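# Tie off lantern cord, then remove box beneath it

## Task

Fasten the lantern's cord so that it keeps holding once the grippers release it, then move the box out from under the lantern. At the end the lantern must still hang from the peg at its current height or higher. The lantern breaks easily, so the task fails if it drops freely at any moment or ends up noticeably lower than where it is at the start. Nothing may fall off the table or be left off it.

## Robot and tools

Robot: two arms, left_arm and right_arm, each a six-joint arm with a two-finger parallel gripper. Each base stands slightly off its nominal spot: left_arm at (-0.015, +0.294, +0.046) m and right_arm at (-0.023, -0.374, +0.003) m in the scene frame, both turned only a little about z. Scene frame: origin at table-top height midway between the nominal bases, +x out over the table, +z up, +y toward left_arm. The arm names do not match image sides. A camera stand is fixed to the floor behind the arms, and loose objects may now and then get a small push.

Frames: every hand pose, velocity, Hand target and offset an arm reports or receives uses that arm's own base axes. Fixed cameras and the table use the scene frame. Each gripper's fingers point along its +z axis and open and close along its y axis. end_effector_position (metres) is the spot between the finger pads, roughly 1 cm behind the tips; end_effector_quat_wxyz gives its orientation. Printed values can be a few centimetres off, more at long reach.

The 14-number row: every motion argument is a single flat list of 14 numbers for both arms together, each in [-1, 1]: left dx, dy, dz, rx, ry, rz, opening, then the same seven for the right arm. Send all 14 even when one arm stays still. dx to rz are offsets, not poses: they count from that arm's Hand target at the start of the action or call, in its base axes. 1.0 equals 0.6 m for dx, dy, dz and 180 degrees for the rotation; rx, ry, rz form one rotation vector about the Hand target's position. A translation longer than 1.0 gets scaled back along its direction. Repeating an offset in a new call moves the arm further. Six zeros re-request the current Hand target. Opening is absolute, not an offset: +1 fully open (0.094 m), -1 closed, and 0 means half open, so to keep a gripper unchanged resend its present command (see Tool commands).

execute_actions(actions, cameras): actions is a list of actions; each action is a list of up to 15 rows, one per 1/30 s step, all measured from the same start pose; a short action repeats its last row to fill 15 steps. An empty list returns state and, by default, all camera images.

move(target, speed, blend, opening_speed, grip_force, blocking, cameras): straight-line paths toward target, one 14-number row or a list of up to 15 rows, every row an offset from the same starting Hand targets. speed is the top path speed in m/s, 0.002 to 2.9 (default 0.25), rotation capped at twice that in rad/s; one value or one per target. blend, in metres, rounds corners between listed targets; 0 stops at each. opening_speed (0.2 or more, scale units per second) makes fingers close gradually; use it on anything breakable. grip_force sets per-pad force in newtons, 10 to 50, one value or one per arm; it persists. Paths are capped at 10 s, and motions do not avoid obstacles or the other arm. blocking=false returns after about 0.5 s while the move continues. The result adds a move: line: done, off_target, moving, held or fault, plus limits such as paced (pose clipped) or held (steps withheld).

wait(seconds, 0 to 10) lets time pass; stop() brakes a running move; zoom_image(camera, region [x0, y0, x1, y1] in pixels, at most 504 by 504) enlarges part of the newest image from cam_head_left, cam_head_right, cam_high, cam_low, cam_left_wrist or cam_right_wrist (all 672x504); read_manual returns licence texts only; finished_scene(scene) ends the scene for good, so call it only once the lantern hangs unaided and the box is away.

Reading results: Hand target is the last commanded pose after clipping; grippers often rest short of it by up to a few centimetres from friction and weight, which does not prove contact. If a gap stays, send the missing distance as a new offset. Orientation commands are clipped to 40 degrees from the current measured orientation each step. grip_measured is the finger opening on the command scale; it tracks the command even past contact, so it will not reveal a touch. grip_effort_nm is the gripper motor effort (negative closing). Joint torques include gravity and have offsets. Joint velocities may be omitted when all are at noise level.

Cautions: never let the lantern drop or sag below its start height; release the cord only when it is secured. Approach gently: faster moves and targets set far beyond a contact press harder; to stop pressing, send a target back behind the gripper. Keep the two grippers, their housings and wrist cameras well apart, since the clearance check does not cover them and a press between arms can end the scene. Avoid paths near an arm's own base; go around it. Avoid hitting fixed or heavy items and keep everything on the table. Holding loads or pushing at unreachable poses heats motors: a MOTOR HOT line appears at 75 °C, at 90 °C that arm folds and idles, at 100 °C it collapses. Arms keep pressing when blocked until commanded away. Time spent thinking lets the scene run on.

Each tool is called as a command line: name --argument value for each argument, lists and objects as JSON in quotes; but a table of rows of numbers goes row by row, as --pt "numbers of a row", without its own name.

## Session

execute_actions --actions '[]'

Scene clock: 0.00 s.
left_arm: end_effector_position=(+0.3163, -0.1467, +0.1690) grip_measured=+1.000 grip_effort_nm=n/a end_effector_quat_wxyz=(+0.617, +0.106, +0.775, -0.089) | right_arm: end_effector_position=(+0.2842, -0.0288, +0.2210) grip_measured=+1.000 grip_effort_nm=n/a end_effector_quat_wxyz=(+0.650, -0.046, +0.756, -0.061)
Joint positions: left_arm=[-0.594 1.045 0.303 0.506 -0.307 -0.08 0.094] | right_arm=[-0.223 0.49 0.31 0.029 -0.187 -0.182 0.094]
Joint velocities: within noise
Joint torques (N m): no reading
Heat: left arm: 35 °C; right arm: 27 °C.
Hand target: left_arm +0.3164, -0.1466, +0.1711; +0.618, +0.105, +0.774, -0.089 | right_arm +0.2837, -0.0286, +0.2268; +0.655, -0.046, +0.752, -0.062
Tool commands: left_gripper/opening=+1.0 right_gripper/opening=+1.0

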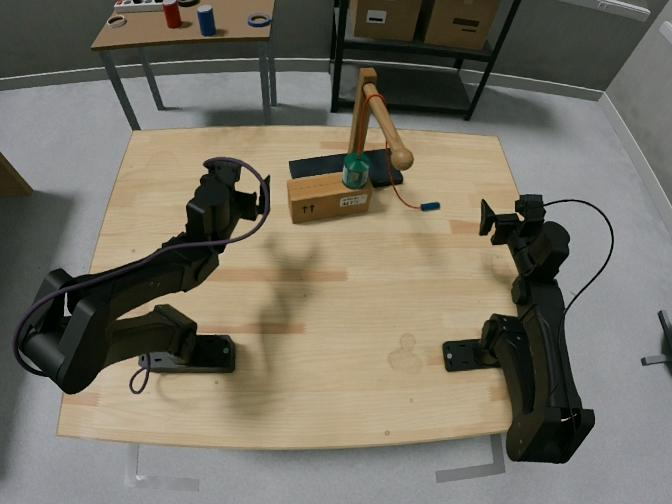

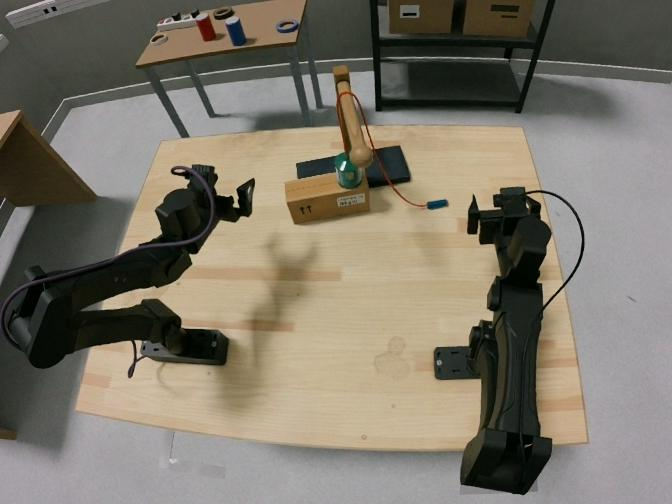

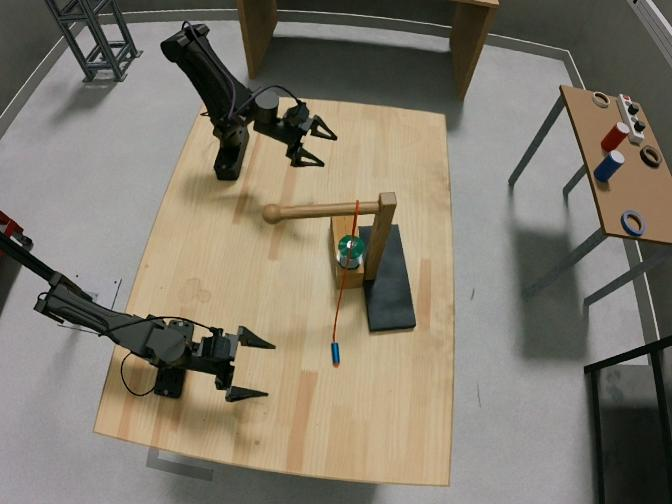

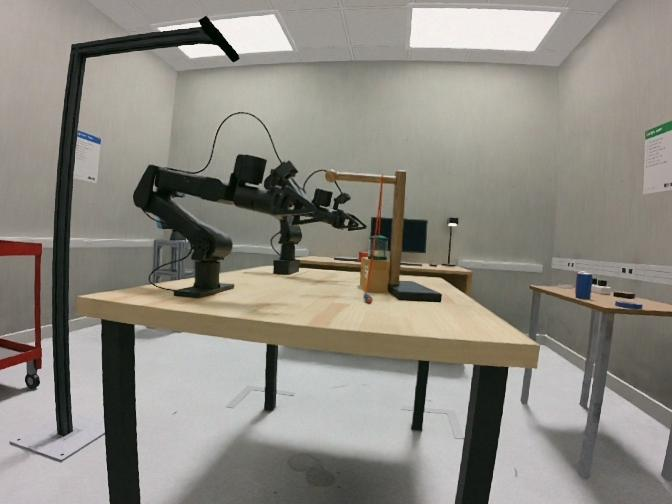

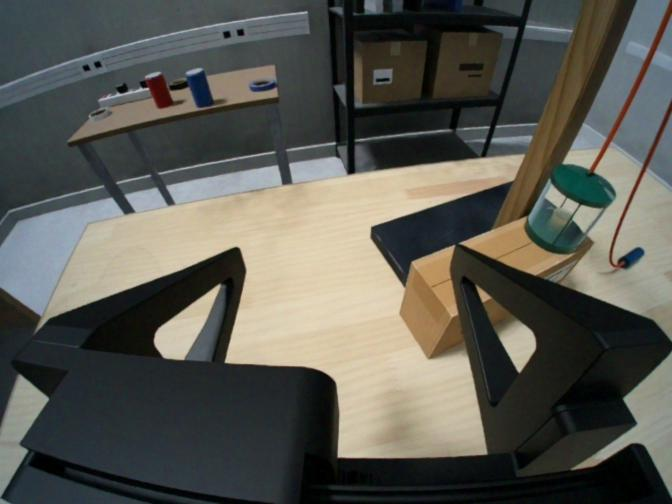

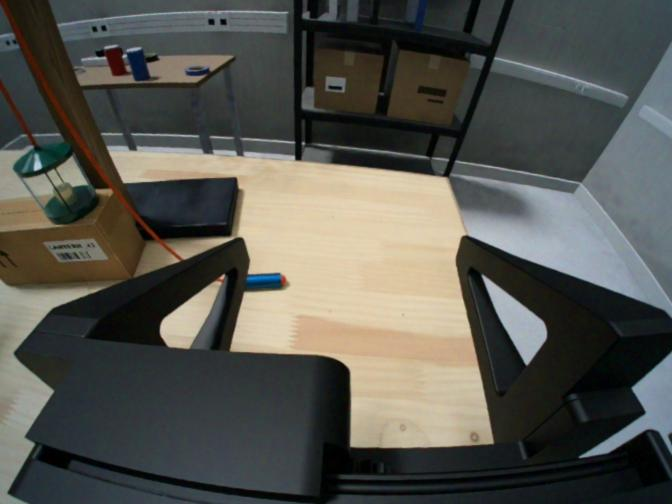

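zoom_image --camera "cam_left_wrist" --region '[360, 0, 672, 380]'

zoom_image --camera "cam_right_wrist" --region '[0, 0, 330, 330]'

zoom_image --camera "cam_low" --region '[280, 140, 480, 320]'

Scaled by 1.326 from the camera's 672x504 image, which has a finer 960x720 frame.

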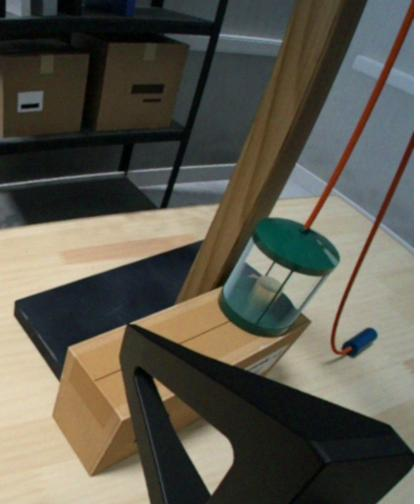

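Scaled by 1.527 from the camera's 672x504 image, which has a finer 960x720 frame.

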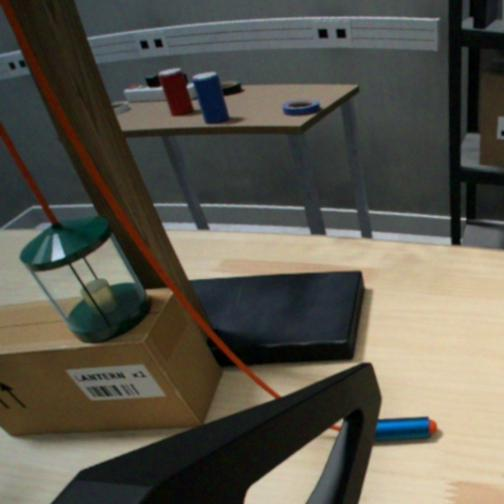

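Scaled by 2.520 from the camera's 672x504 image, which has a finer 960x720 frame.

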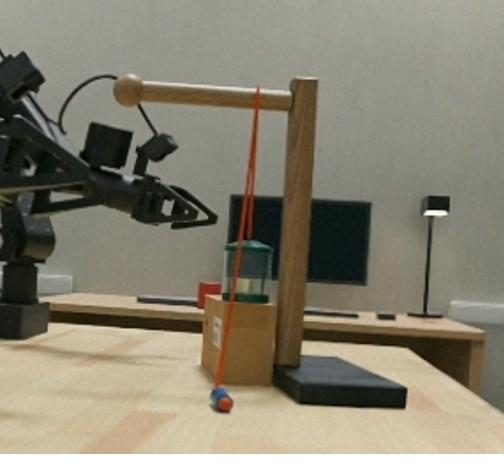

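move --target '[0,0,0,0,0,0,1, -0.0562,0.1977,0.2553,0.0634,-0.0223,0.2567,1]' --speed 0.25 --cameras '["cam_right_wrist", "cam_head_left"]'

zoom_image --camera "cam_right_wrist" --region '[0, 0, 500, 380]'

Scene clock: 84.83 s.
left_arm: end_effector_position=(+0.3163, -0.1467, +0.1690) grip_measured=+1.000 grip_effort_nm=0.00 end_effector_quat_wxyz=(+0.617, +0.106, +0.775, -0.089) | right_arm: end_effector_position=(+0.2535, +0.0861, +0.3670) grip_measured=+1.000 grip_effort_nm=0.01 end_effector_quat_wxyz=(+0.645, -0.258, +0.665, +0.273)
Joint positions: left_arm=[-0.594 1.045 0.303 0.506 -0.307 -0.08 0.094] | right_arm=[-0.316 0.717 0.804 -0.127 -1.086 -0.005 0.094]
Joint torques (N m): left_arm=[0.05 -2.56 7.08 2.05 -0.04 -0.02] | right_arm=[0.61 0.51 10.58 1.7 -0.12 0.02]
Heat: left arm: 38 °C; right arm: 34 °C.
Hand target: left_arm +0.3164, -0.1466, +0.1711; +0.618, +0.105, +0.774, -0.089 | right_arm +0.2500, +0.0900, +0.3799; +0.653, -0.271, +0.653, +0.271
Off the commanded pose: left_arm 0.002 m, 0 deg | right_arm 0.014 m, 2 deg.
move: off_target (right_arm)
Images, in order (width x height): cam_head_left 672x504, cam_right_wrist 672x504.

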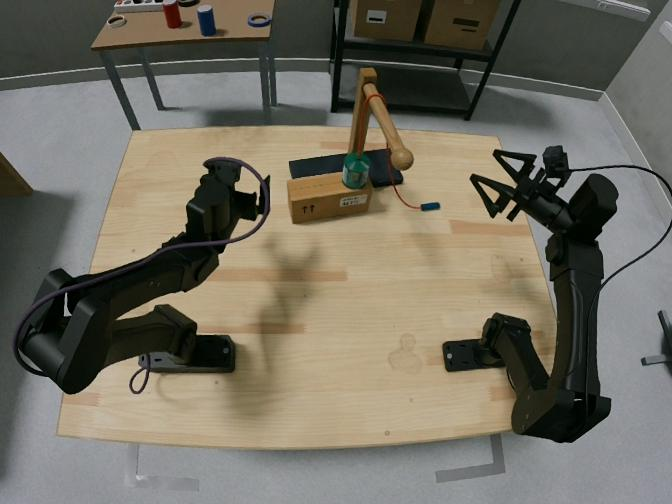

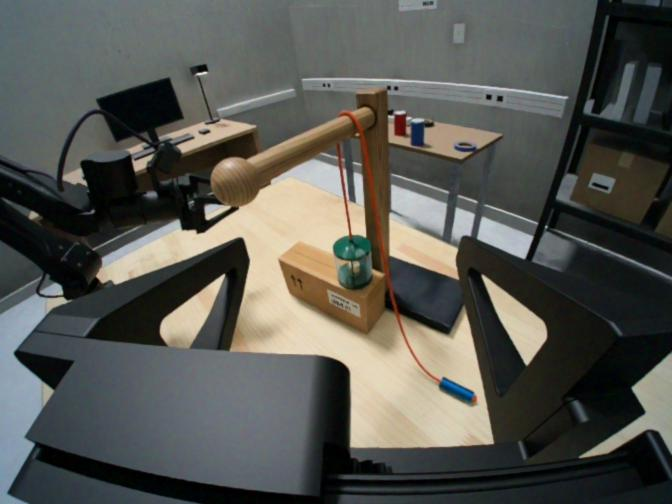

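Scaled by 1.008 from the camera's 672x504 image, which has a finer 960x720 frame.

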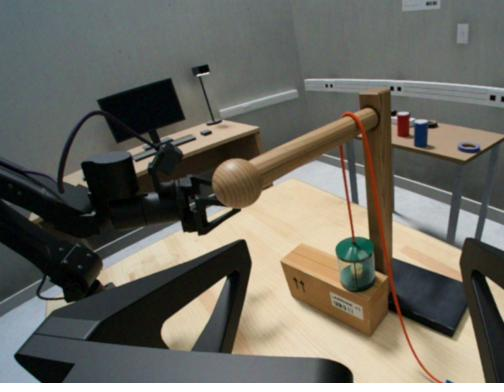

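execute_actions --actions '[]' --cameras '["cam_head_left", "cam_low", "cam_right_wrist"]'

Scene clock: 294.30 s.
left_arm: end_effector_position=(+0.3163, -0.1467, +0.1690) grip_measured=+1.000 grip_effort_nm=0.00 end_effector_quat_wxyz=(+0.617, +0.106, +0.775, -0.089) | right_arm: end_effector_position=(+0.2535, +0.0861, +0.3671) grip_measured=+1.000 grip_effort_nm=0.01 end_effector_quat_wxyz=(+0.645, -0.258, +0.665, +0.273)
Joint positions: left_arm=[-0.594 1.045 0.303 0.506 -0.307 -0.08 0.094] | right_arm=[-0.316 0.717 0.804 -0.126 -1.086 -0.005 0.094]
Joint velocities: within noise
Joint torques (N m): left_arm=[0.05 -2.55 7.06 2.07 -0.06 -0.01] | right_arm=[0.58 0.51 10.52 1.66 -0.12 0.05]
Heat: left arm: 40 °C; right arm: 39 °C.
Hand target: left_arm +0.3164, -0.1466, +0.1711; +0.618, +0.105, +0.774, -0.089 | right_arm +0.2501, +0.0900, +0.3799; +0.653, -0.271, +0.653, +0.271
Tool commands: left_gripper/opening=+1.0 right_gripper/opening=+1.0
Off the commanded pose: left_arm 0.002 m, 0 deg | right_arm 0.014 m, 2 deg.
Images, in order (width x height): cam_head_left 672x504, cam_low 672x504, cam_right_wrist 672x504.

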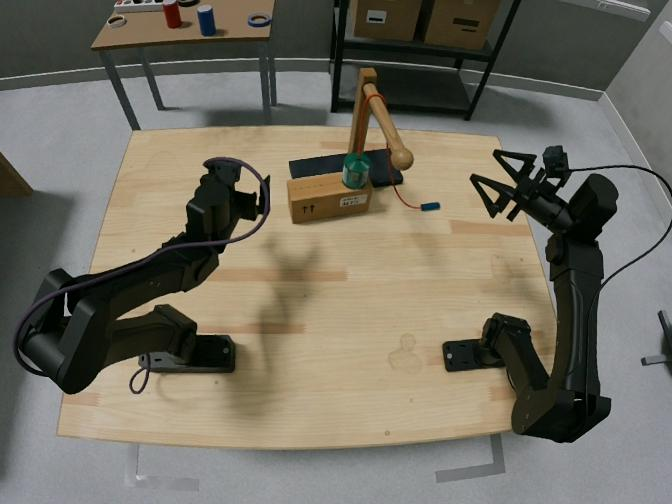

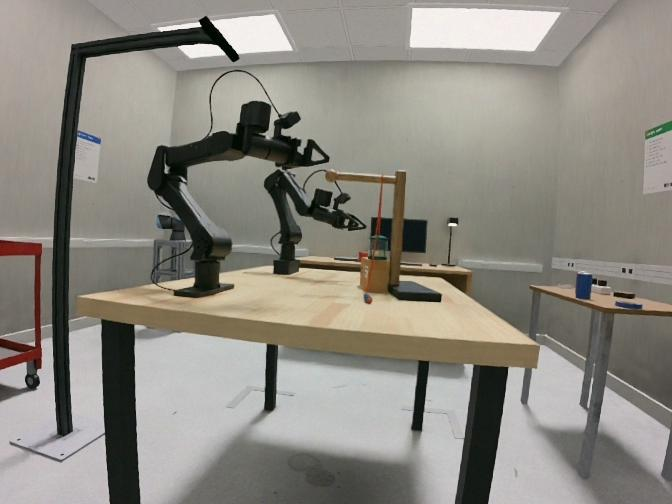

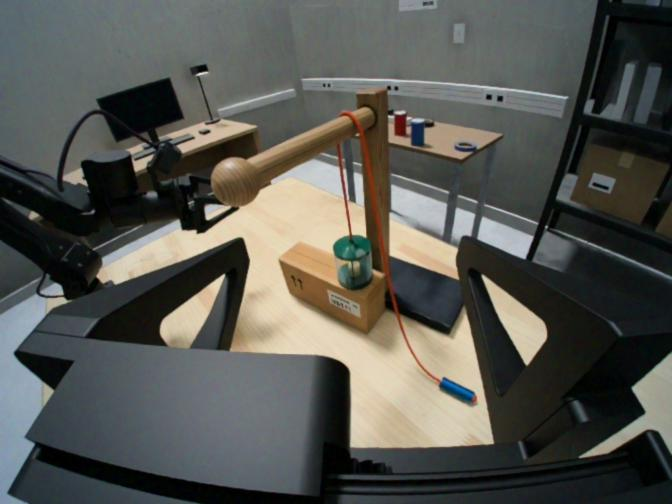

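zoom_image --camera "cam_right_wrist" --region '[200, 70, 500, 420]'

zoom_image --camera "cam_low" --region '[310, 150, 450, 320]'

Scaled by 1.440 from the camera's 672x504 image, which has a finer 960x720 frame.

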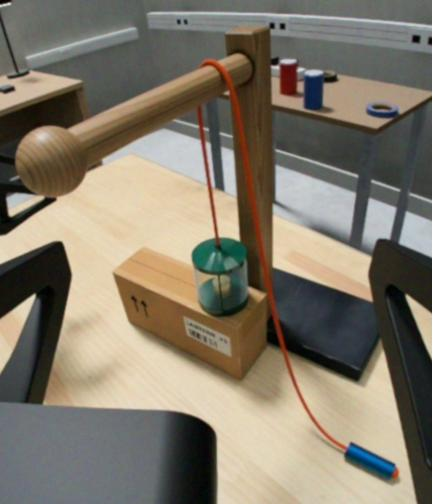

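Scaled by 2.965 from the camera's 672x504 image, which has a finer 960x720 frame.

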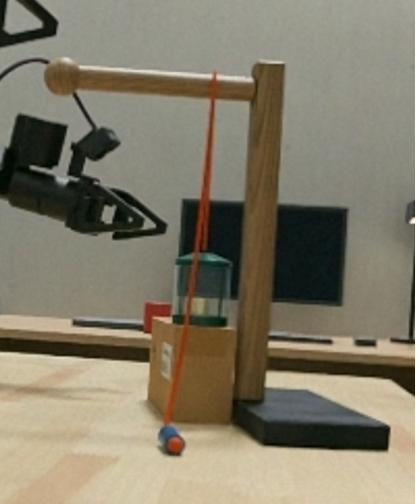

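move --pt "0 0 0 0 0 0 1.0 0.1832 -0.1 -0.2 -0.1353 0.2125 -0.1317 1.0" --pt "0 0 0 0 0 0 1.0 0.3 -0.0667 -0.4165 0.172 0.562 -0.519 1.0" --speed 0.3 --blend '[0.05, 0]' --cameras '["cam_right_wrist"]'

Scene clock: 531.47 s.
left_arm: end_effector_position=(+0.3163, -0.1467, +0.1690) grip_measured=+1.000 grip_effort_nm=0.00 end_effector_quat_wxyz=(+0.617, +0.106, +0.775, -0.089) | right_arm: end_effector_position=(+0.4294, +0.0523, +0.1340) grip_measured=+1.000 grip_effort_nm=0.01 end_effector_quat_wxyz=(+0.008, +0.631, +0.776, +0.009)
Joint positions: left_arm=[-0.594 1.045 0.303 0.506 -0.307 -0.08 0.094] | right_arm=[0.119 2.226 2.212 -1.533 0 1.484 0.094]
Joint torques (N m): left_arm=[0.08 -2.58 7.06 2.08 -0.05 0] | right_arm=[-0.39 -10.19 9.43 -0.1 0.05 0.09]
Heat: left arm: 41 °C; right arm: 42 °C.
Hand target: left_arm +0.3164, -0.1466, +0.1711; +0.618, +0.105, +0.774, -0.089 | right_arm +0.4300, +0.0500, +0.1300; +0.001, +0.636, +0.772, +0.001
Off the commanded pose: left_arm 0.002 m, 0 deg | right_arm 0.005 m, 1 deg.
move: done
Images, in order (width x height): cam_right_wrist 672x504.

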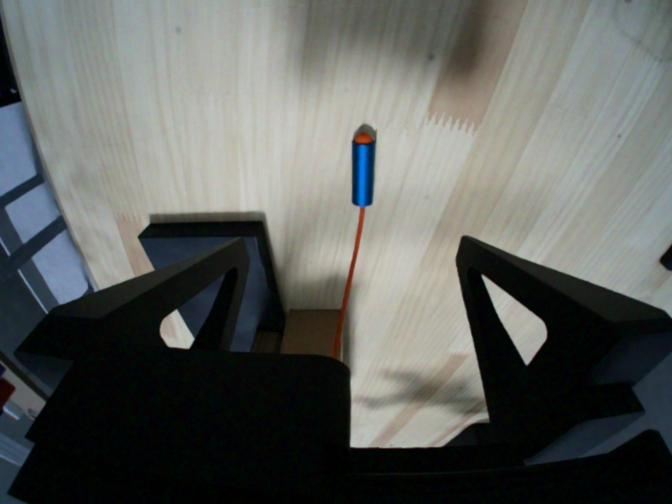

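move --target '[0,0,0,0,0,0,1.0, -0.0142,0.0242,-0.1983,0,0,0,1.0]' --speed 0.12 --cameras '["cam_right_wrist"]'

Scene clock: 568.13 s.
left_arm: end_effector_position=(+0.3163, -0.1467, +0.1690) grip_measured=+1.000 grip_effort_nm=0.00 end_effector_quat_wxyz=(+0.617, +0.106, +0.775, -0.089) | right_arm: end_effector_position=(+0.4233, +0.0626, +0.0163) grip_measured=+1.000 grip_effort_nm=0.01 end_effector_quat_wxyz=(+0.003, +0.635, +0.772, +0.004)
Joint positions: left_arm=[-0.594 1.045 0.303 0.506 -0.307 -0.08 0.094] | right_arm=[0.144 2.226 1.742 -1.076 -0.002 1.52 0.094]
Joint torques (N m): left_arm=[0.05 -2.56 6.99 2.06 -0.06 -0.03] | right_arm=[0.51 -11.93 5.81 0.2 0.04 0.07]
Heat: left arm: 41 °C; right arm: 40 °C.
Hand target: left_arm +0.3164, -0.1466, +0.1711; +0.618, +0.105, +0.774, -0.089 | right_arm +0.4215, +0.0647, +0.0110; +0.001, +0.636, +0.772, +0.001
Off the commanded pose: left_arm 0.002 m, 0 deg | right_arm 0.006 m, 0 deg.
move: done
Images, in order (width x height): cam_right_wrist 672x504.

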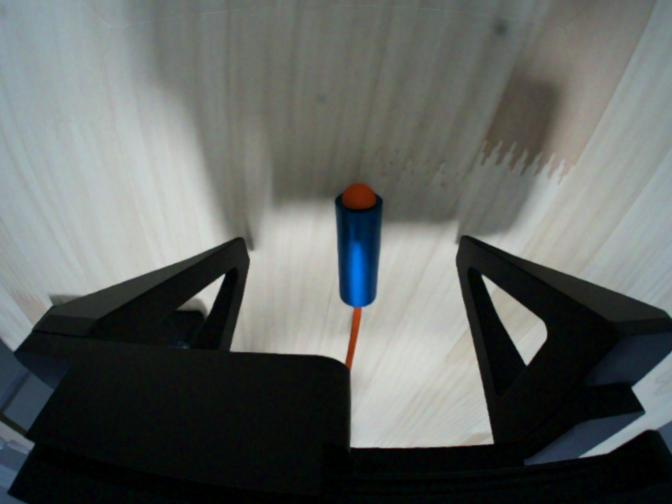

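move --target '[0,0,0,0,0,0,1.0, -0.002,0.006,-0.0117,0,0,0,1.0]' --speed 0.1

Scene clock: 575.53 s.
left_arm: end_effector_position=(+0.3163, -0.1467, +0.1690) grip_measured=+1.000 grip_effort_nm=0.00 end_effector_quat_wxyz=(+0.617, +0.106, +0.775, -0.089) | right_arm: end_effector_position=(+0.4233, +0.0664, +0.0118) grip_measured=+1.000 grip_effort_nm=0.01 end_effector_quat_wxyz=(+0.005, +0.635, +0.772, +0.007)
Joint positions: left_arm=[-0.594 1.045 0.303 0.506 -0.307 -0.08 0.094] | right_arm=[0.152 2.226 1.723 -1.051 -0.002 1.529 0.094]
Joint torques (N m): left_arm=[0.01 -2.55 7.01 2.07 -0.06 -0.01] | right_arm=[0.49 -11.33 5.68 0.23 0.07 0.07]
Heat: left arm: 41 °C; right arm: 39 °C.
Hand target: left_arm +0.3164, -0.1466, +0.1711; +0.618, +0.105, +0.774, -0.089 | right_arm +0.4204, +0.0683, +0.0040; +0.001, +0.636, +0.772, +0.001
Off the commanded pose: left_arm 0.002 m, 0 deg | right_arm 0.009 m, 1 deg.
move: done

move --target '[0,0,0,0,0,0,1.0, 0,0,0,0,0,0,-1.0]' --speed 0.1 --opening_speed 1.2

Scene clock: 583.37 s.
left_arm: end_effector_position=(+0.3163, -0.1467, +0.1690) grip_measured=+1.000 grip_effort_nm=0.01 end_effector_quat_wxyz=(+0.617, +0.106, +0.775, -0.089) | right_arm: end_effector_position=(+0.4236, +0.0664, +0.0118) grip_measured=-0.657 grip_effort_nm=-1.02 end_effector_quat_wxyz=(+0.005, +0.635, +0.772, +0.007)
Joint positions: left_arm=[-0.594 1.045 0.303 0.506 -0.307 -0.08 0.094] | right_arm=[0.152 2.226 1.723 -1.05 -0.002 1.53 0.016]
Joint torques (N m): left_arm=[0.05 -2.54 7.06 2.06 -0.06 -0.02] | right_arm=[0.57 -11.45 5.67 0.21 0.04 0.06]
Heat: left arm: 41 °C; right arm: 38 °C.
Hand target: left_arm +0.3164, -0.1466, +0.1711; +0.618, +0.105, +0.774, -0.089 | right_arm +0.4204, +0.0683, +0.0040; +0.001, +0.636, +0.772, +0.001
Off the commanded pose: left_arm 0.002 m, 0 deg | right_arm 0.009 m, 1 deg.
move: done

move --pt "-0.02 0.08 0 0 0 0 1.0 0 0 0.2267 0 0 0 -1.0" --pt "-0.05 0.2 0 0 0 0 1.0 -0.1007 -0.0305 0.36 -0.139 -0.2458 0.5184 -1.0" --pt "-0.05 0.2 0 0 0 0 1.0 -0.284 0.0528 0.4767 -0.1585 -0.5713 0.5306 -1.0" --speed 0.25 --blend '[0.03, 0.05, 0]' --cameras '["cam_right_wrist", "cam_head_left"]'

Scene clock: 674.13 s.
left_arm: end_effector_position=(+0.2906, -0.0264, +0.1799) grip_measured=+1.000 grip_effort_nm=0.01 end_effector_quat_wxyz=(+0.626, +0.104, +0.768, -0.088) | right_arm: end_effector_position=(+0.2519, +0.1000, +0.2911) grip_measured=-0.657 grip_effort_nm=-1.02 end_effector_quat_wxyz=(+0.644, -0.287, +0.649, +0.288)
Joint positions: left_arm=[0.167 0.617 0.218 0.176 0.43 0.089 0.094] | right_arm=[-0.261 0.669 0.471 0.186 -1.097 -0.007 0.016]
Joint torques (N m): left_arm=[0.62 -0.66 5.98 1.9 0.15 0.09] | right_arm=[-0.57 -0.43 7.08 1.72 -0.09 0.05]
Heat: left arm: 41 °C; right arm: 38 °C.
Hand target: left_arm +0.2865, -0.0266, +0.1712; +0.618, +0.105, +0.774, -0.089 | right_arm +0.2499, +0.0999, +0.2901; +0.646, -0.289, +0.645, +0.288
Off the commanded pose: left_arm 0.010 m, 1 deg | right_arm 0.002 m, 1 deg.
move: done
Images, in order (width x height): cam_head_left 672x504, cam_right_wrist 672x504.

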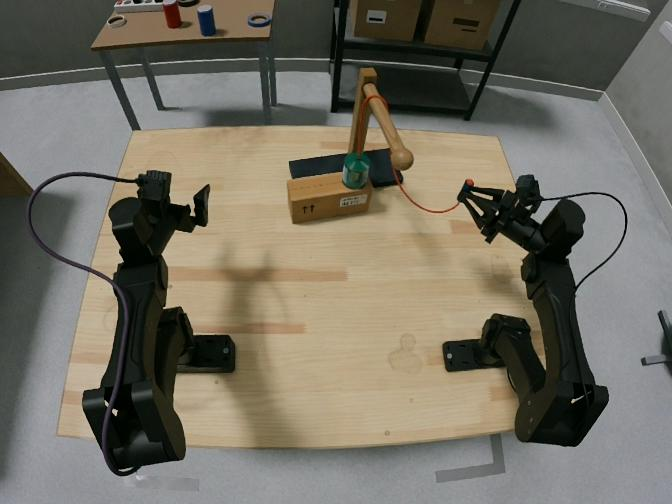

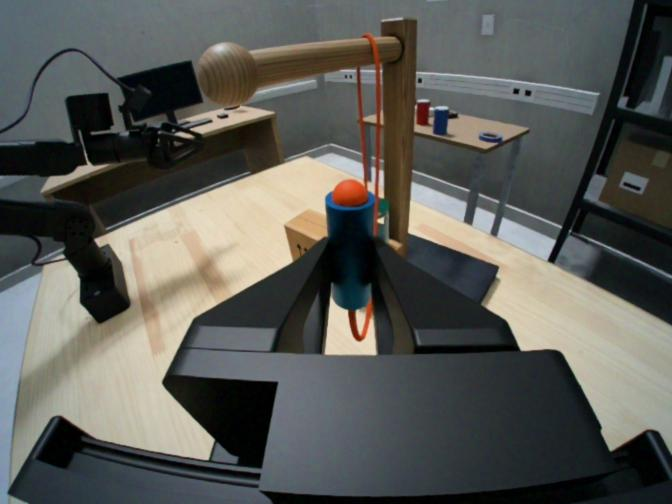

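move --pt "0 0 0 0 0 0 1.0 -0.0832 0.2502 -0.0418 0 0 0 -1.0" --pt "0 0 0 0 0 0 1.0 -0.1082 0.4335 -0.0168 0 0 0 -1.0" --pt "0 0 0 0 0 0 1.0 -0.1082 0.4502 0.2582 0 0 0 -1.0" --speed 0.16 --blend '[0.04, 0.05, 0]' --cameras '["cam_right_wrist", "cam_head_left"]'

Scene clock: 724.47 s.
left_arm: end_effector_position=(+0.2906, -0.0264, +0.1799) grip_measured=+1.000 grip_effort_nm=0.00 end_effector_quat_wxyz=(+0.626, +0.104, +0.768, -0.088) | right_arm: end_effector_position=(+0.1867, +0.3700, +0.4350) grip_measured=-0.657 grip_effort_nm=-1.02 end_effector_quat_wxyz=(+0.643, -0.293, +0.648, +0.284)
Joint positions: left_arm=[0.167 0.617 0.218 0.176 0.43 0.089 0.094] | right_arm=[1.292 1.232 1.276 -0.058 0.45 -0.002 0.016]
Joint torques (N m): left_arm=[0.62 -0.65 5.96 1.9 0.16 0.09] | right_arm=[0.58 -3.84 11.15 1.79 0.11 -0.03]
Heat: left arm: 41 °C; right arm: 36 °C.
Hand target: left_arm +0.2865, -0.0266, +0.1712; +0.618, +0.105, +0.774, -0.089 | right_arm +0.1850, +0.3701, +0.4450; +0.646, -0.289, +0.645, +0.288
Off the commanded pose: left_arm 0.010 m, 1 deg | right_arm 0.010 m, 1 deg.
move: done
Images, in order (width x height): cam_head_left 672x504, cam_right_wrist 672x504.

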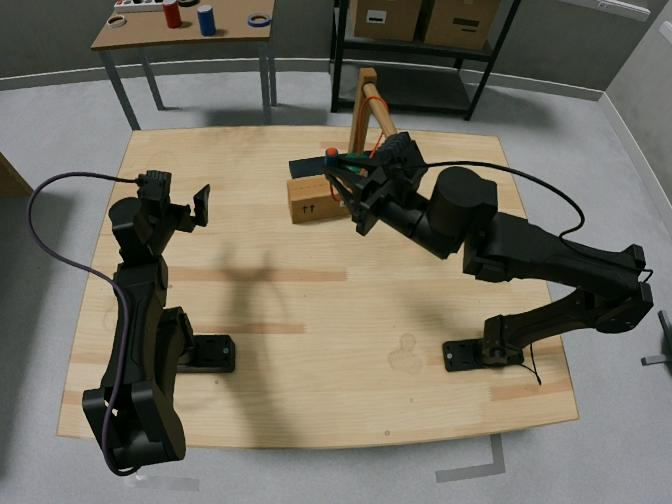

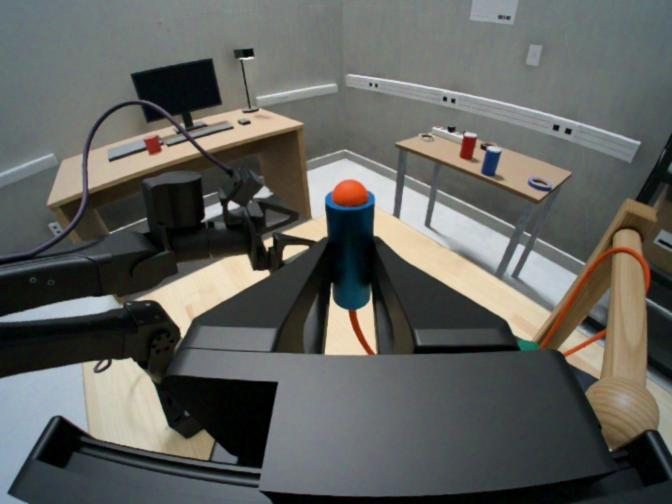

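move --pt "0 0 0 0 0 0 1.0 0.2167 -0.0252 0.0167 0 0 0 -1.0" --pt "0 0 0 0 0 0 1.0 0.3 -0.1752 0.0167 0 0 0 -1.0" --pt "0 0 0 0 0 0 1.0 0.325 -0.3252 -0.0167 0 0 0 -1.0" --pt "0 0 0 0 0 0 1.0 0.2667 -0.4502 -0.2583 0 0 0 -1.0" --speed 0.16 --blend '[0.04, 0.04, 0.05, 0]' --cameras '["cam_right_wrist", "cam_head_left"]'

Scene clock: 757.20 s.
left_arm: end_effector_position=(+0.2906, -0.0264, +0.1799) grip_measured=+1.000 grip_effort_nm=0.00 end_effector_quat_wxyz=(+0.626, +0.104, +0.768, -0.088) | right_arm: end_effector_position=(+0.3481, +0.1006, +0.2894) grip_measured=-0.657 grip_effort_nm=-1.02 end_effector_quat_wxyz=(+0.643, -0.287, +0.649, +0.288)
Joint positions: left_arm=[0.167 0.617 0.218 0.176 0.43 0.089 0.094] | right_arm=[-0.15 1.17 0.649 0.507 -0.987 -0.006 0.016]
Joint torques (N m): left_arm=[0.66 -0.61 5.94 1.88 0.17 0.09] | right_arm=[-0.55 -4.44 6.97 1.79 -0.12 0.04]
Heat: left arm: 41 °C; right arm: 40 °C.
Hand target: left_arm +0.2865, -0.0266, +0.1712; +0.618, +0.105, +0.774, -0.089 | right_arm +0.3450, +0.1000, +0.2901; +0.646, -0.289, +0.645, +0.288
Off the commanded pose: left_arm 0.010 m, 1 deg | right_arm 0.003 m, 1 deg.
move: done; blend cut to 0.0467 m at target 3
Images, in order (width x height): cam_head_left 672x504, cam_right_wrist 672x504.

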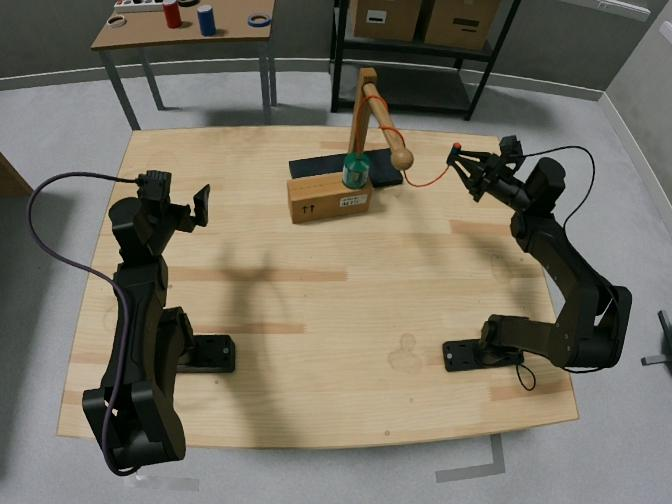

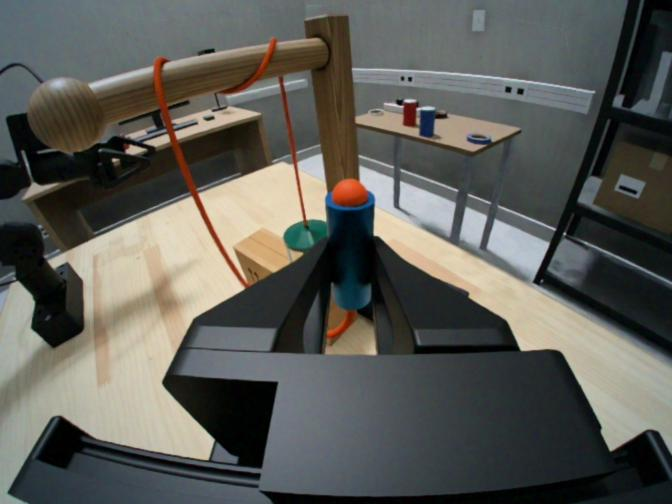

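move --target '[0,0,0,0,0,0,1.0, 0.2083,-0.0833,-0.0667,0,0,0,-1.0]' --speed 0.12 --cameras '["cam_right_wrist"]'

Scene clock: 814.90 s.
left_arm: end_effector_position=(+0.2906, -0.0264, +0.1799) grip_measured=+1.000 grip_effort_nm=0.01 end_effector_quat_wxyz=(+0.626, +0.104, +0.768, -0.088) | right_arm: end_effector_position=(+0.4647, +0.0530, +0.2410) grip_measured=-0.657 grip_effort_nm=-1.02 end_effector_quat_wxyz=(+0.637, -0.282, +0.655, +0.293)
Joint positions: left_arm=[0.167 0.617 0.218 0.176 0.43 0.089 0.094] | right_arm=[-0.234 1.753 0.964 0.753 -1.071 -0.006 0.016]
Joint torques (N m): left_arm=[0.69 -0.66 6.04 1.88 0.15 0.07] | right_arm=[-0.53 -7.38 10.52 1.74 -0.11 0.05]
Heat: left arm: 41 °C; right arm: 35 °C.
Hand target: left_arm +0.2865, -0.0266, +0.1712; +0.618, +0.105, +0.774, -0.089 | right_arm +0.4699, +0.0500, +0.2499; +0.646, -0.289, +0.645, +0.288
Off the commanded pose: left_arm 0.010 m, 1 deg | right_arm 0.011 m, 2 deg.
move: off_target (right_arm)
Images, in order (width x height): cam_right_wrist 672x504.

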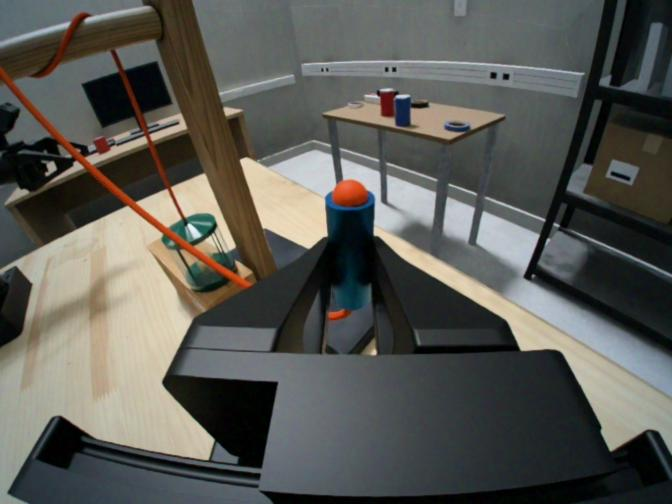

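execute_actions --actions '[]' --cameras '["cam_low", "cam_head_right"]'

zoom_image --camera "cam_low" --region '[310, 150, 450, 320]'

zoom_image --camera "cam_head_right" --region '[180, 60, 430, 260]'

Scene clock: 825.60 s.
left_arm: end_effector_position=(+0.2906, -0.0264, +0.1799) grip_measured=+1.000 grip_effort_nm=0.00 end_effector_quat_wxyz=(+0.626, +0.104, +0.768, -0.088) | right_arm: end_effector_position=(+0.4647, +0.0530, +0.2411) grip_measured=-0.657 grip_effort_nm=-1.02 end_effector_quat_wxyz=(+0.637, -0.282, +0.655, +0.293)
Joint positions: left_arm=[0.167 0.617 0.218 0.176 0.43 0.089 0.094] | right_arm=[-0.234 1.753 0.964 0.754 -1.071 -0.006 0.016]
Joint velocities: within noise
Joint torques (N m): left_arm=[0.62 -0.69 6.01 1.9 0.14 0.08] | right_arm=[-0.49 -7.46 10.5 1.73 -0.11 0.03]
Heat: left arm: 41 °C; right arm: 36 °C.
Hand target: left_arm +0.2865, -0.0266, +0.1712; +0.618, +0.105, +0.774, -0.089 | right_arm +0.4699, +0.0500, +0.2499; +0.646, -0.289, +0.645, +0.288
Tool commands: left_gripper/opening=+1.0 right_gripper/opening=-1.0
Off the commanded pose: left_arm 0.010 m, 1 deg | right_arm 0.011 m, 2 deg.
Images, in order (width x height): cam_head_right 672x504, cam_low 672x504.

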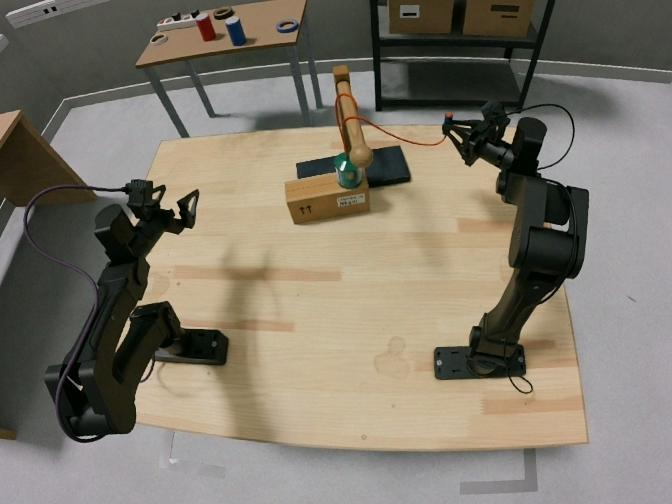

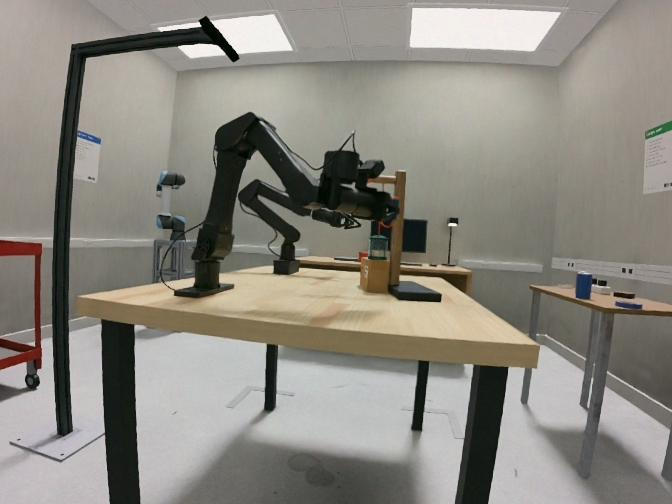

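Scaled by 2.965 from the camera's 672x504 image, which has a finer 960x720 frame.

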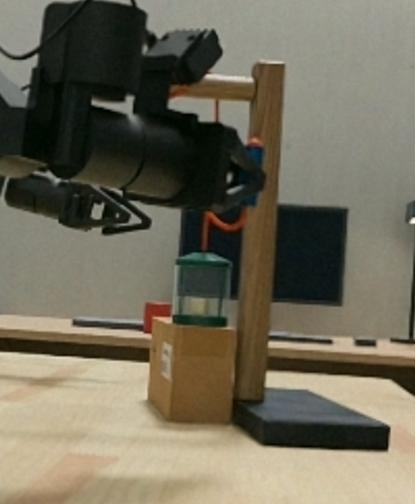

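Scaled by 2.016 from the camera's 672x504 image, which has a finer 960x720 frame.

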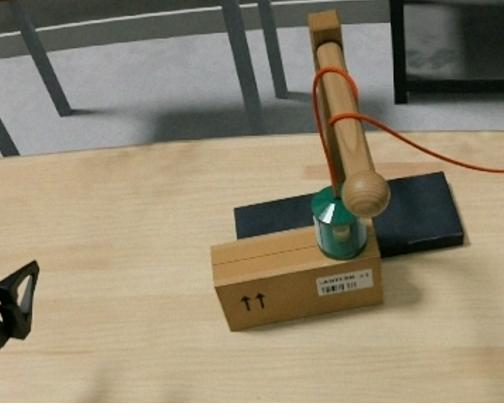

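move --pt "0 0 0 0 0 0 1.0 -0.2998 0.0667 0.0502 0 0 0 -1.0" --pt "0 0 0 0 0 0 1.0 -0.4465 0.3333 0.0252 0 0 0 -1.0" --pt "0 0 0 0 0 0 1.0 -0.4748 0.5167 0.0502 0 0 0 -1.0" --pt "0 0 0 0 0 0 1.0 -0.4748 0.5333 0.3418 0 0 0 -1.0" --pt "0 0 0 0 0 0 1.0 -0.2582 0.5083 0.3468 0 0 0 -1.0" --pt "0 0 0 0 0 0 1.0 -0.1832 0.3583 0.3468 0 0 0 -1.0" --pt "0 0 0 0 0 0 1.0 -0.1582 0.2083 0.3085 0 0 0 -1.0" --pt "0 0 0 0 0 0 1.0 -0.2082 0.0833 0.0668 0 0 0 -1.0" --speed 0.16 --blend '[0.05, 0.04, 0.05, 0.05, 0.04, 0.04, 0.05, 0]' --cameras '["cam_right_wrist", "cam_head_right"]'

zoom_image --camera "cam_head_right" --region '[280, 60, 480, 210]'

Scene clock: 860.23 s.
left_arm: end_effector_position=(+0.2906, -0.0264, +0.1799) grip_measured=+1.000 grip_effort_nm=0.01 end_effector_quat_wxyz=(+0.626, +0.104, +0.768, -0.088) | right_arm: end_effector_position=(+0.3475, +0.1010, +0.2911) grip_measured=-0.657 grip_effort_nm=-1.02 end_effector_quat_wxyz=(+0.644, -0.288, +0.648, +0.288)
Joint positions: left_arm=[0.167 0.617 0.218 0.176 0.43 0.089 0.094] | right_arm=[-0.15 1.167 0.651 0.508 -0.989 -0.006 0.016]
Joint torques (N m): left_arm=[0.69 -0.68 6.01 1.89 0.16 0.1] | right_arm=[-0.57 -4.14 6.93 1.77 -0.08 0.05]
Heat: left arm: 41 °C; right arm: 37 °C.
Hand target: left_arm +0.2865, -0.0266, +0.1712; +0.618, +0.105, +0.774, -0.089 | right_arm +0.3450, +0.1000, +0.2900; +0.646, -0.289, +0.645, +0.288
Off the commanded pose: left_arm 0.010 m, 1 deg | right_arm 0.003 m, 0 deg.
move: done; blend cut to 0.047 m at target 7
Images, in order (width x height): cam_head_right 672x504, cam_right_wrist 672x504.

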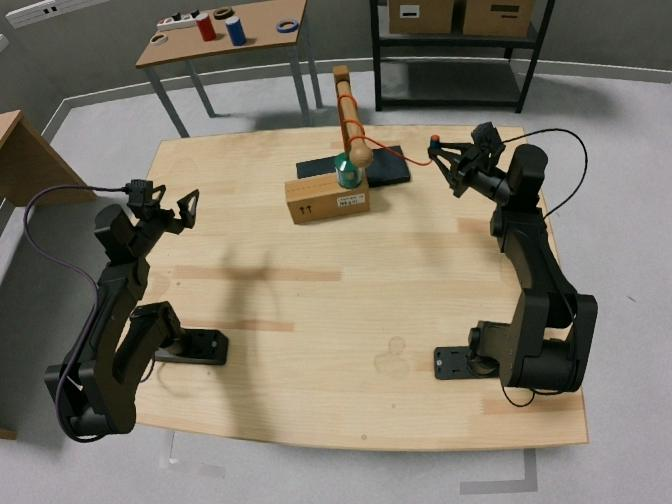

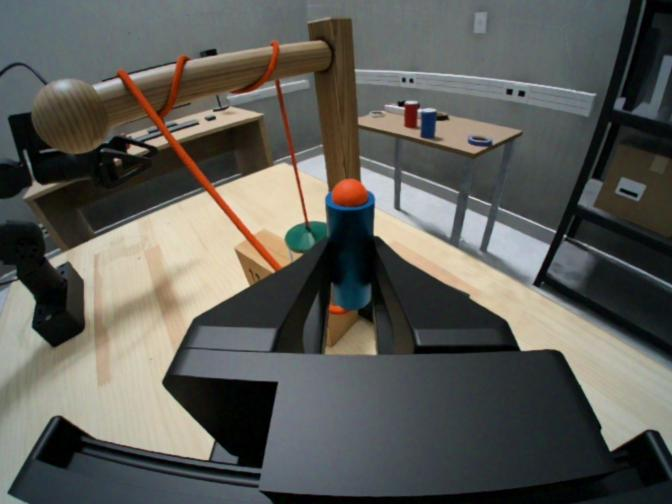

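Scaled by 2.520 from the camera's 672x504 image, which has a finer 960x720 frame.

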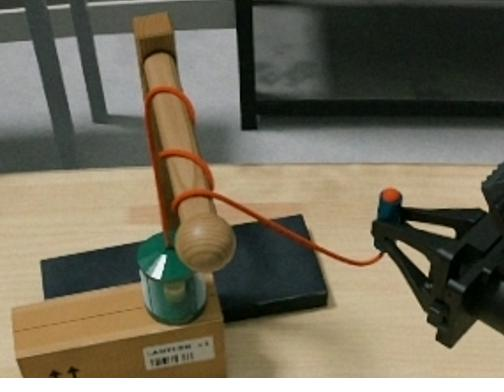

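move --target '[0,0,0,0,0,0,1.0, 0.1,-0.04,-0.045,0,0,0,-1.0]' --speed 0.1 --cameras '["cam_right_wrist", "cam_head_right"]'

zoom_image --camera "cam_head_right" --region '[280, 60, 480, 210]'

Scene clock: 914.10 s.
left_arm: end_effector_position=(+0.2906, -0.0264, +0.1799) grip_measured=+1.000 grip_effort_nm=0.01 end_effector_quat_wxyz=(+0.626, +0.104, +0.768, -0.088) | right_arm: end_effector_position=(+0.3954, +0.0857, +0.2605) grip_measured=-0.657 grip_effort_nm=-1.02 end_effector_quat_wxyz=(+0.640, -0.300, +0.641, +0.300)
Joint positions: left_arm=[0.167 0.617 0.218 0.176 0.43 0.089 0.094] | right_arm=[-0.19 1.468 0.731 0.734 -1.067 -0.001 0.016]
Joint torques (N m): left_arm=[0.65 -0.68 5.96 1.89 0.16 0.11] | right_arm=[-1.47 -4.46 9.77 1.5 0.23 -0.01]
Heat: left arm: 41 °C; right arm: 37 °C.
Hand target: left_arm +0.2865, -0.0266, +0.1712; +0.618, +0.105, +0.774, -0.089 | right_arm +0.4050, +0.0759, +0.2630; +0.646, -0.289, +0.645, +0.288
Off the commanded pose: left_arm 0.010 m, 1 deg | right_arm 0.014 m, 2 deg.
move: off_target (right_arm)
Images, in order (width x height): cam_head_right 672x504, cam_right_wrist 672x504.

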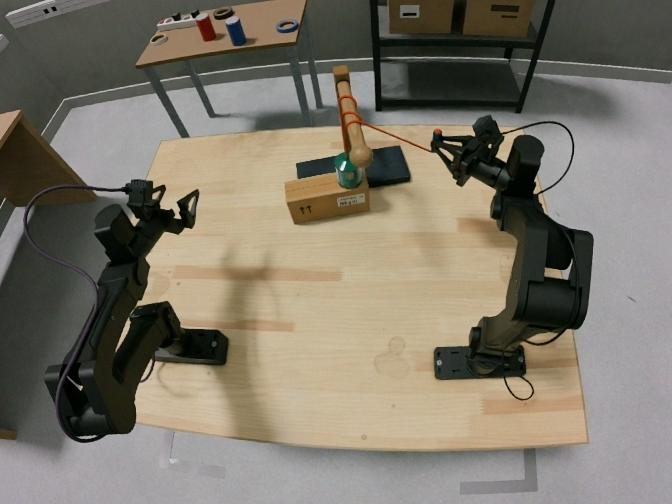

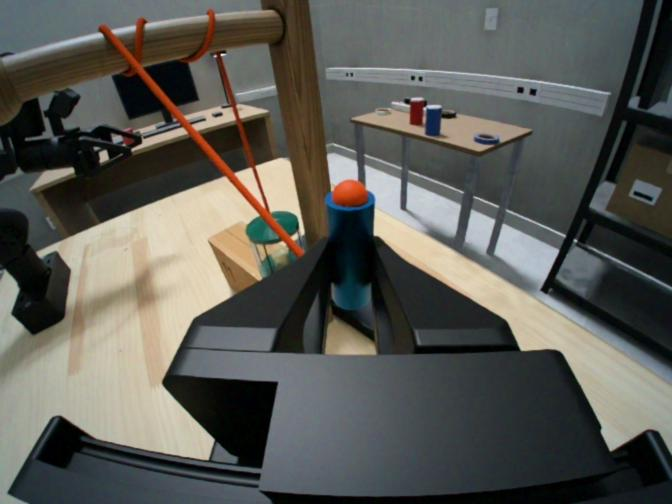

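Scaled by 2.520 from the camera's 672x504 image, which has a finer 960x720 frame.

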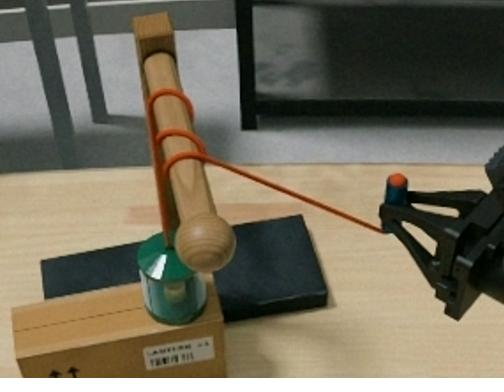

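move --target '[0.0725,-0.3807,0.048,-0.0418,-0.0592,-0.2185,1.0, 0,0,0,0,0,0,-1.0]' --speed 0.2 --cameras '["cam_left_wrist", "cam_low"]'

zoom_image --camera "cam_low" --region '[310, 150, 450, 320]'

Scene clock: 995.90 s.
left_arm: end_effector_position=(+0.3265, -0.2502, +0.1943) grip_measured=+1.000 grip_effort_nm=0.01 end_effector_quat_wxyz=(+0.621, +0.324, +0.635, -0.326) | right_arm: end_effector_position=(+0.3954, +0.0857, +0.2605) grip_measured=-0.657 grip_effort_nm=-1.02 end_effector_quat_wxyz=(+0.640, -0.300, +0.641, +0.300)
Joint positions: left_arm=[-0.437 1.501 0.447 1.034 0.519 -0.002 0.094] | right_arm=[-0.19 1.468 0.731 0.734 -1.067 -0.001 0.016]
Joint torques (N m): left_arm=[-0.32 -3.95 7.47 2.25 0.07 -0.08] | right_arm=[-1.35 -4.49 9.73 1.49 0.26 0.01]
Heat: left arm: 41 °C; right arm: 42 °C.
Hand target: left_arm +0.3300, -0.2550, +0.1999; +0.625, +0.327, +0.627, -0.331 | right_arm +0.4050, +0.0759, +0.2630; +0.646, -0.289, +0.645, +0.288
Off the commanded pose: left_arm 0.008 m, 1 deg | right_arm 0.014 m, 2 deg.
move: off_target (right_arm)
Images, in order (width x height): cam_low 672x504, cam_left_wrist 672x504.

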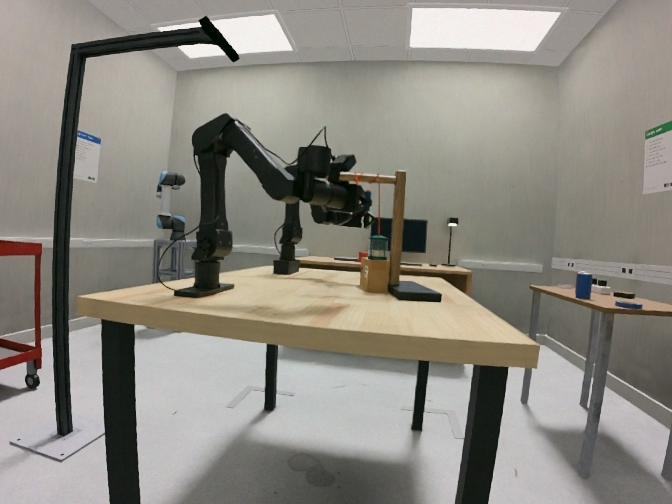

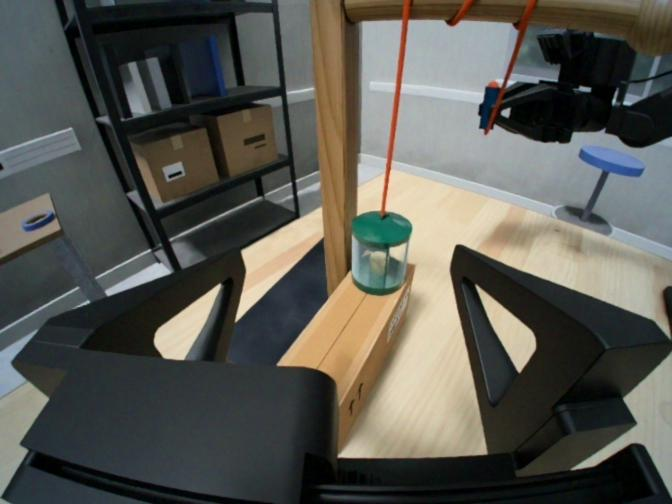

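Scaled by 2.965 from the camera's 672x504 image, which has a finer 960x720 frame.

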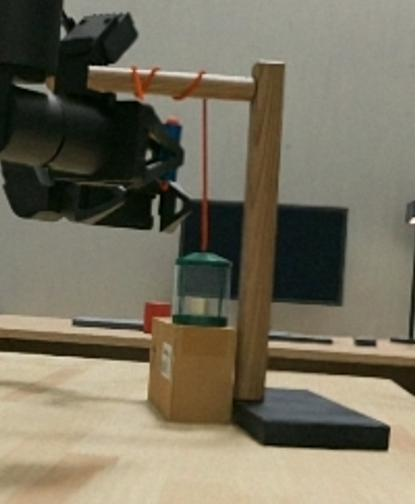

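move --target '[0.0402,-0.1412,-0.0072,0,0,0,1.0, 0,0,0,0,0,0,-1.0]' --speed 0.12 --cameras '["cam_left_wrist"]'

Scene clock: 1041.57 s.
left_arm: end_effector_position=(+0.3475, -0.3366, +0.1962) grip_measured=+1.000 grip_effort_nm=0.00 end_effector_quat_wxyz=(+0.623, +0.332, +0.625, -0.333) | right_arm: end_effector_position=(+0.3954, +0.0857, +0.2605) grip_measured=-0.657 grip_effort_nm=-1.02 end_effector_quat_wxyz=(+0.640, -0.300, +0.641, +0.300)
Joint positions: left_arm=[-0.651 1.74 0.694 1.043 0.327 -0.003 0.094] | right_arm=[-0.19 1.468 0.731 0.734 -1.067 -0.001 0.016]
Joint torques (N m): left_arm=[-0.09 -5.96 7.62 2.2 -0.16 -0.05] | right_arm=[-1.42 -4.53 9.85 1.54 0.24 0]
Heat: left arm: 44 °C; right arm: 42 °C.
Hand target: left_arm +0.3541, -0.3398, +0.1956; +0.625, +0.327, +0.627, -0.331 | right_arm +0.4050, +0.0759, +0.2630; +0.646, -0.289, +0.645, +0.288
Off the commanded pose: left_arm 0.007 m, 1 deg | right_arm 0.014 m, 2 deg.
move: off_target (right_arm)
Images, in order (width x height): cam_left_wrist 672x504.

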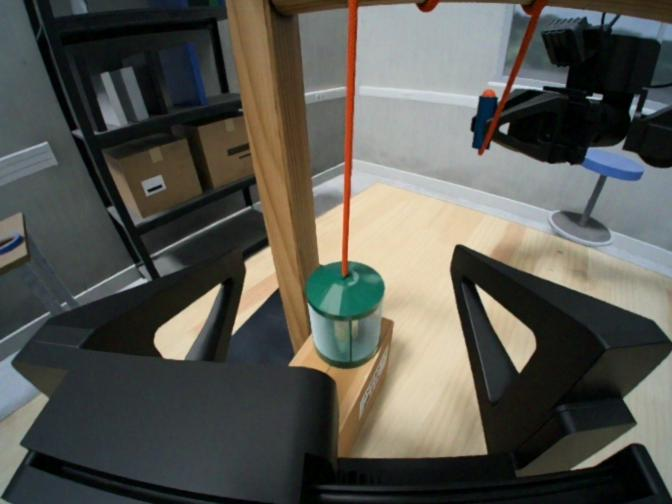

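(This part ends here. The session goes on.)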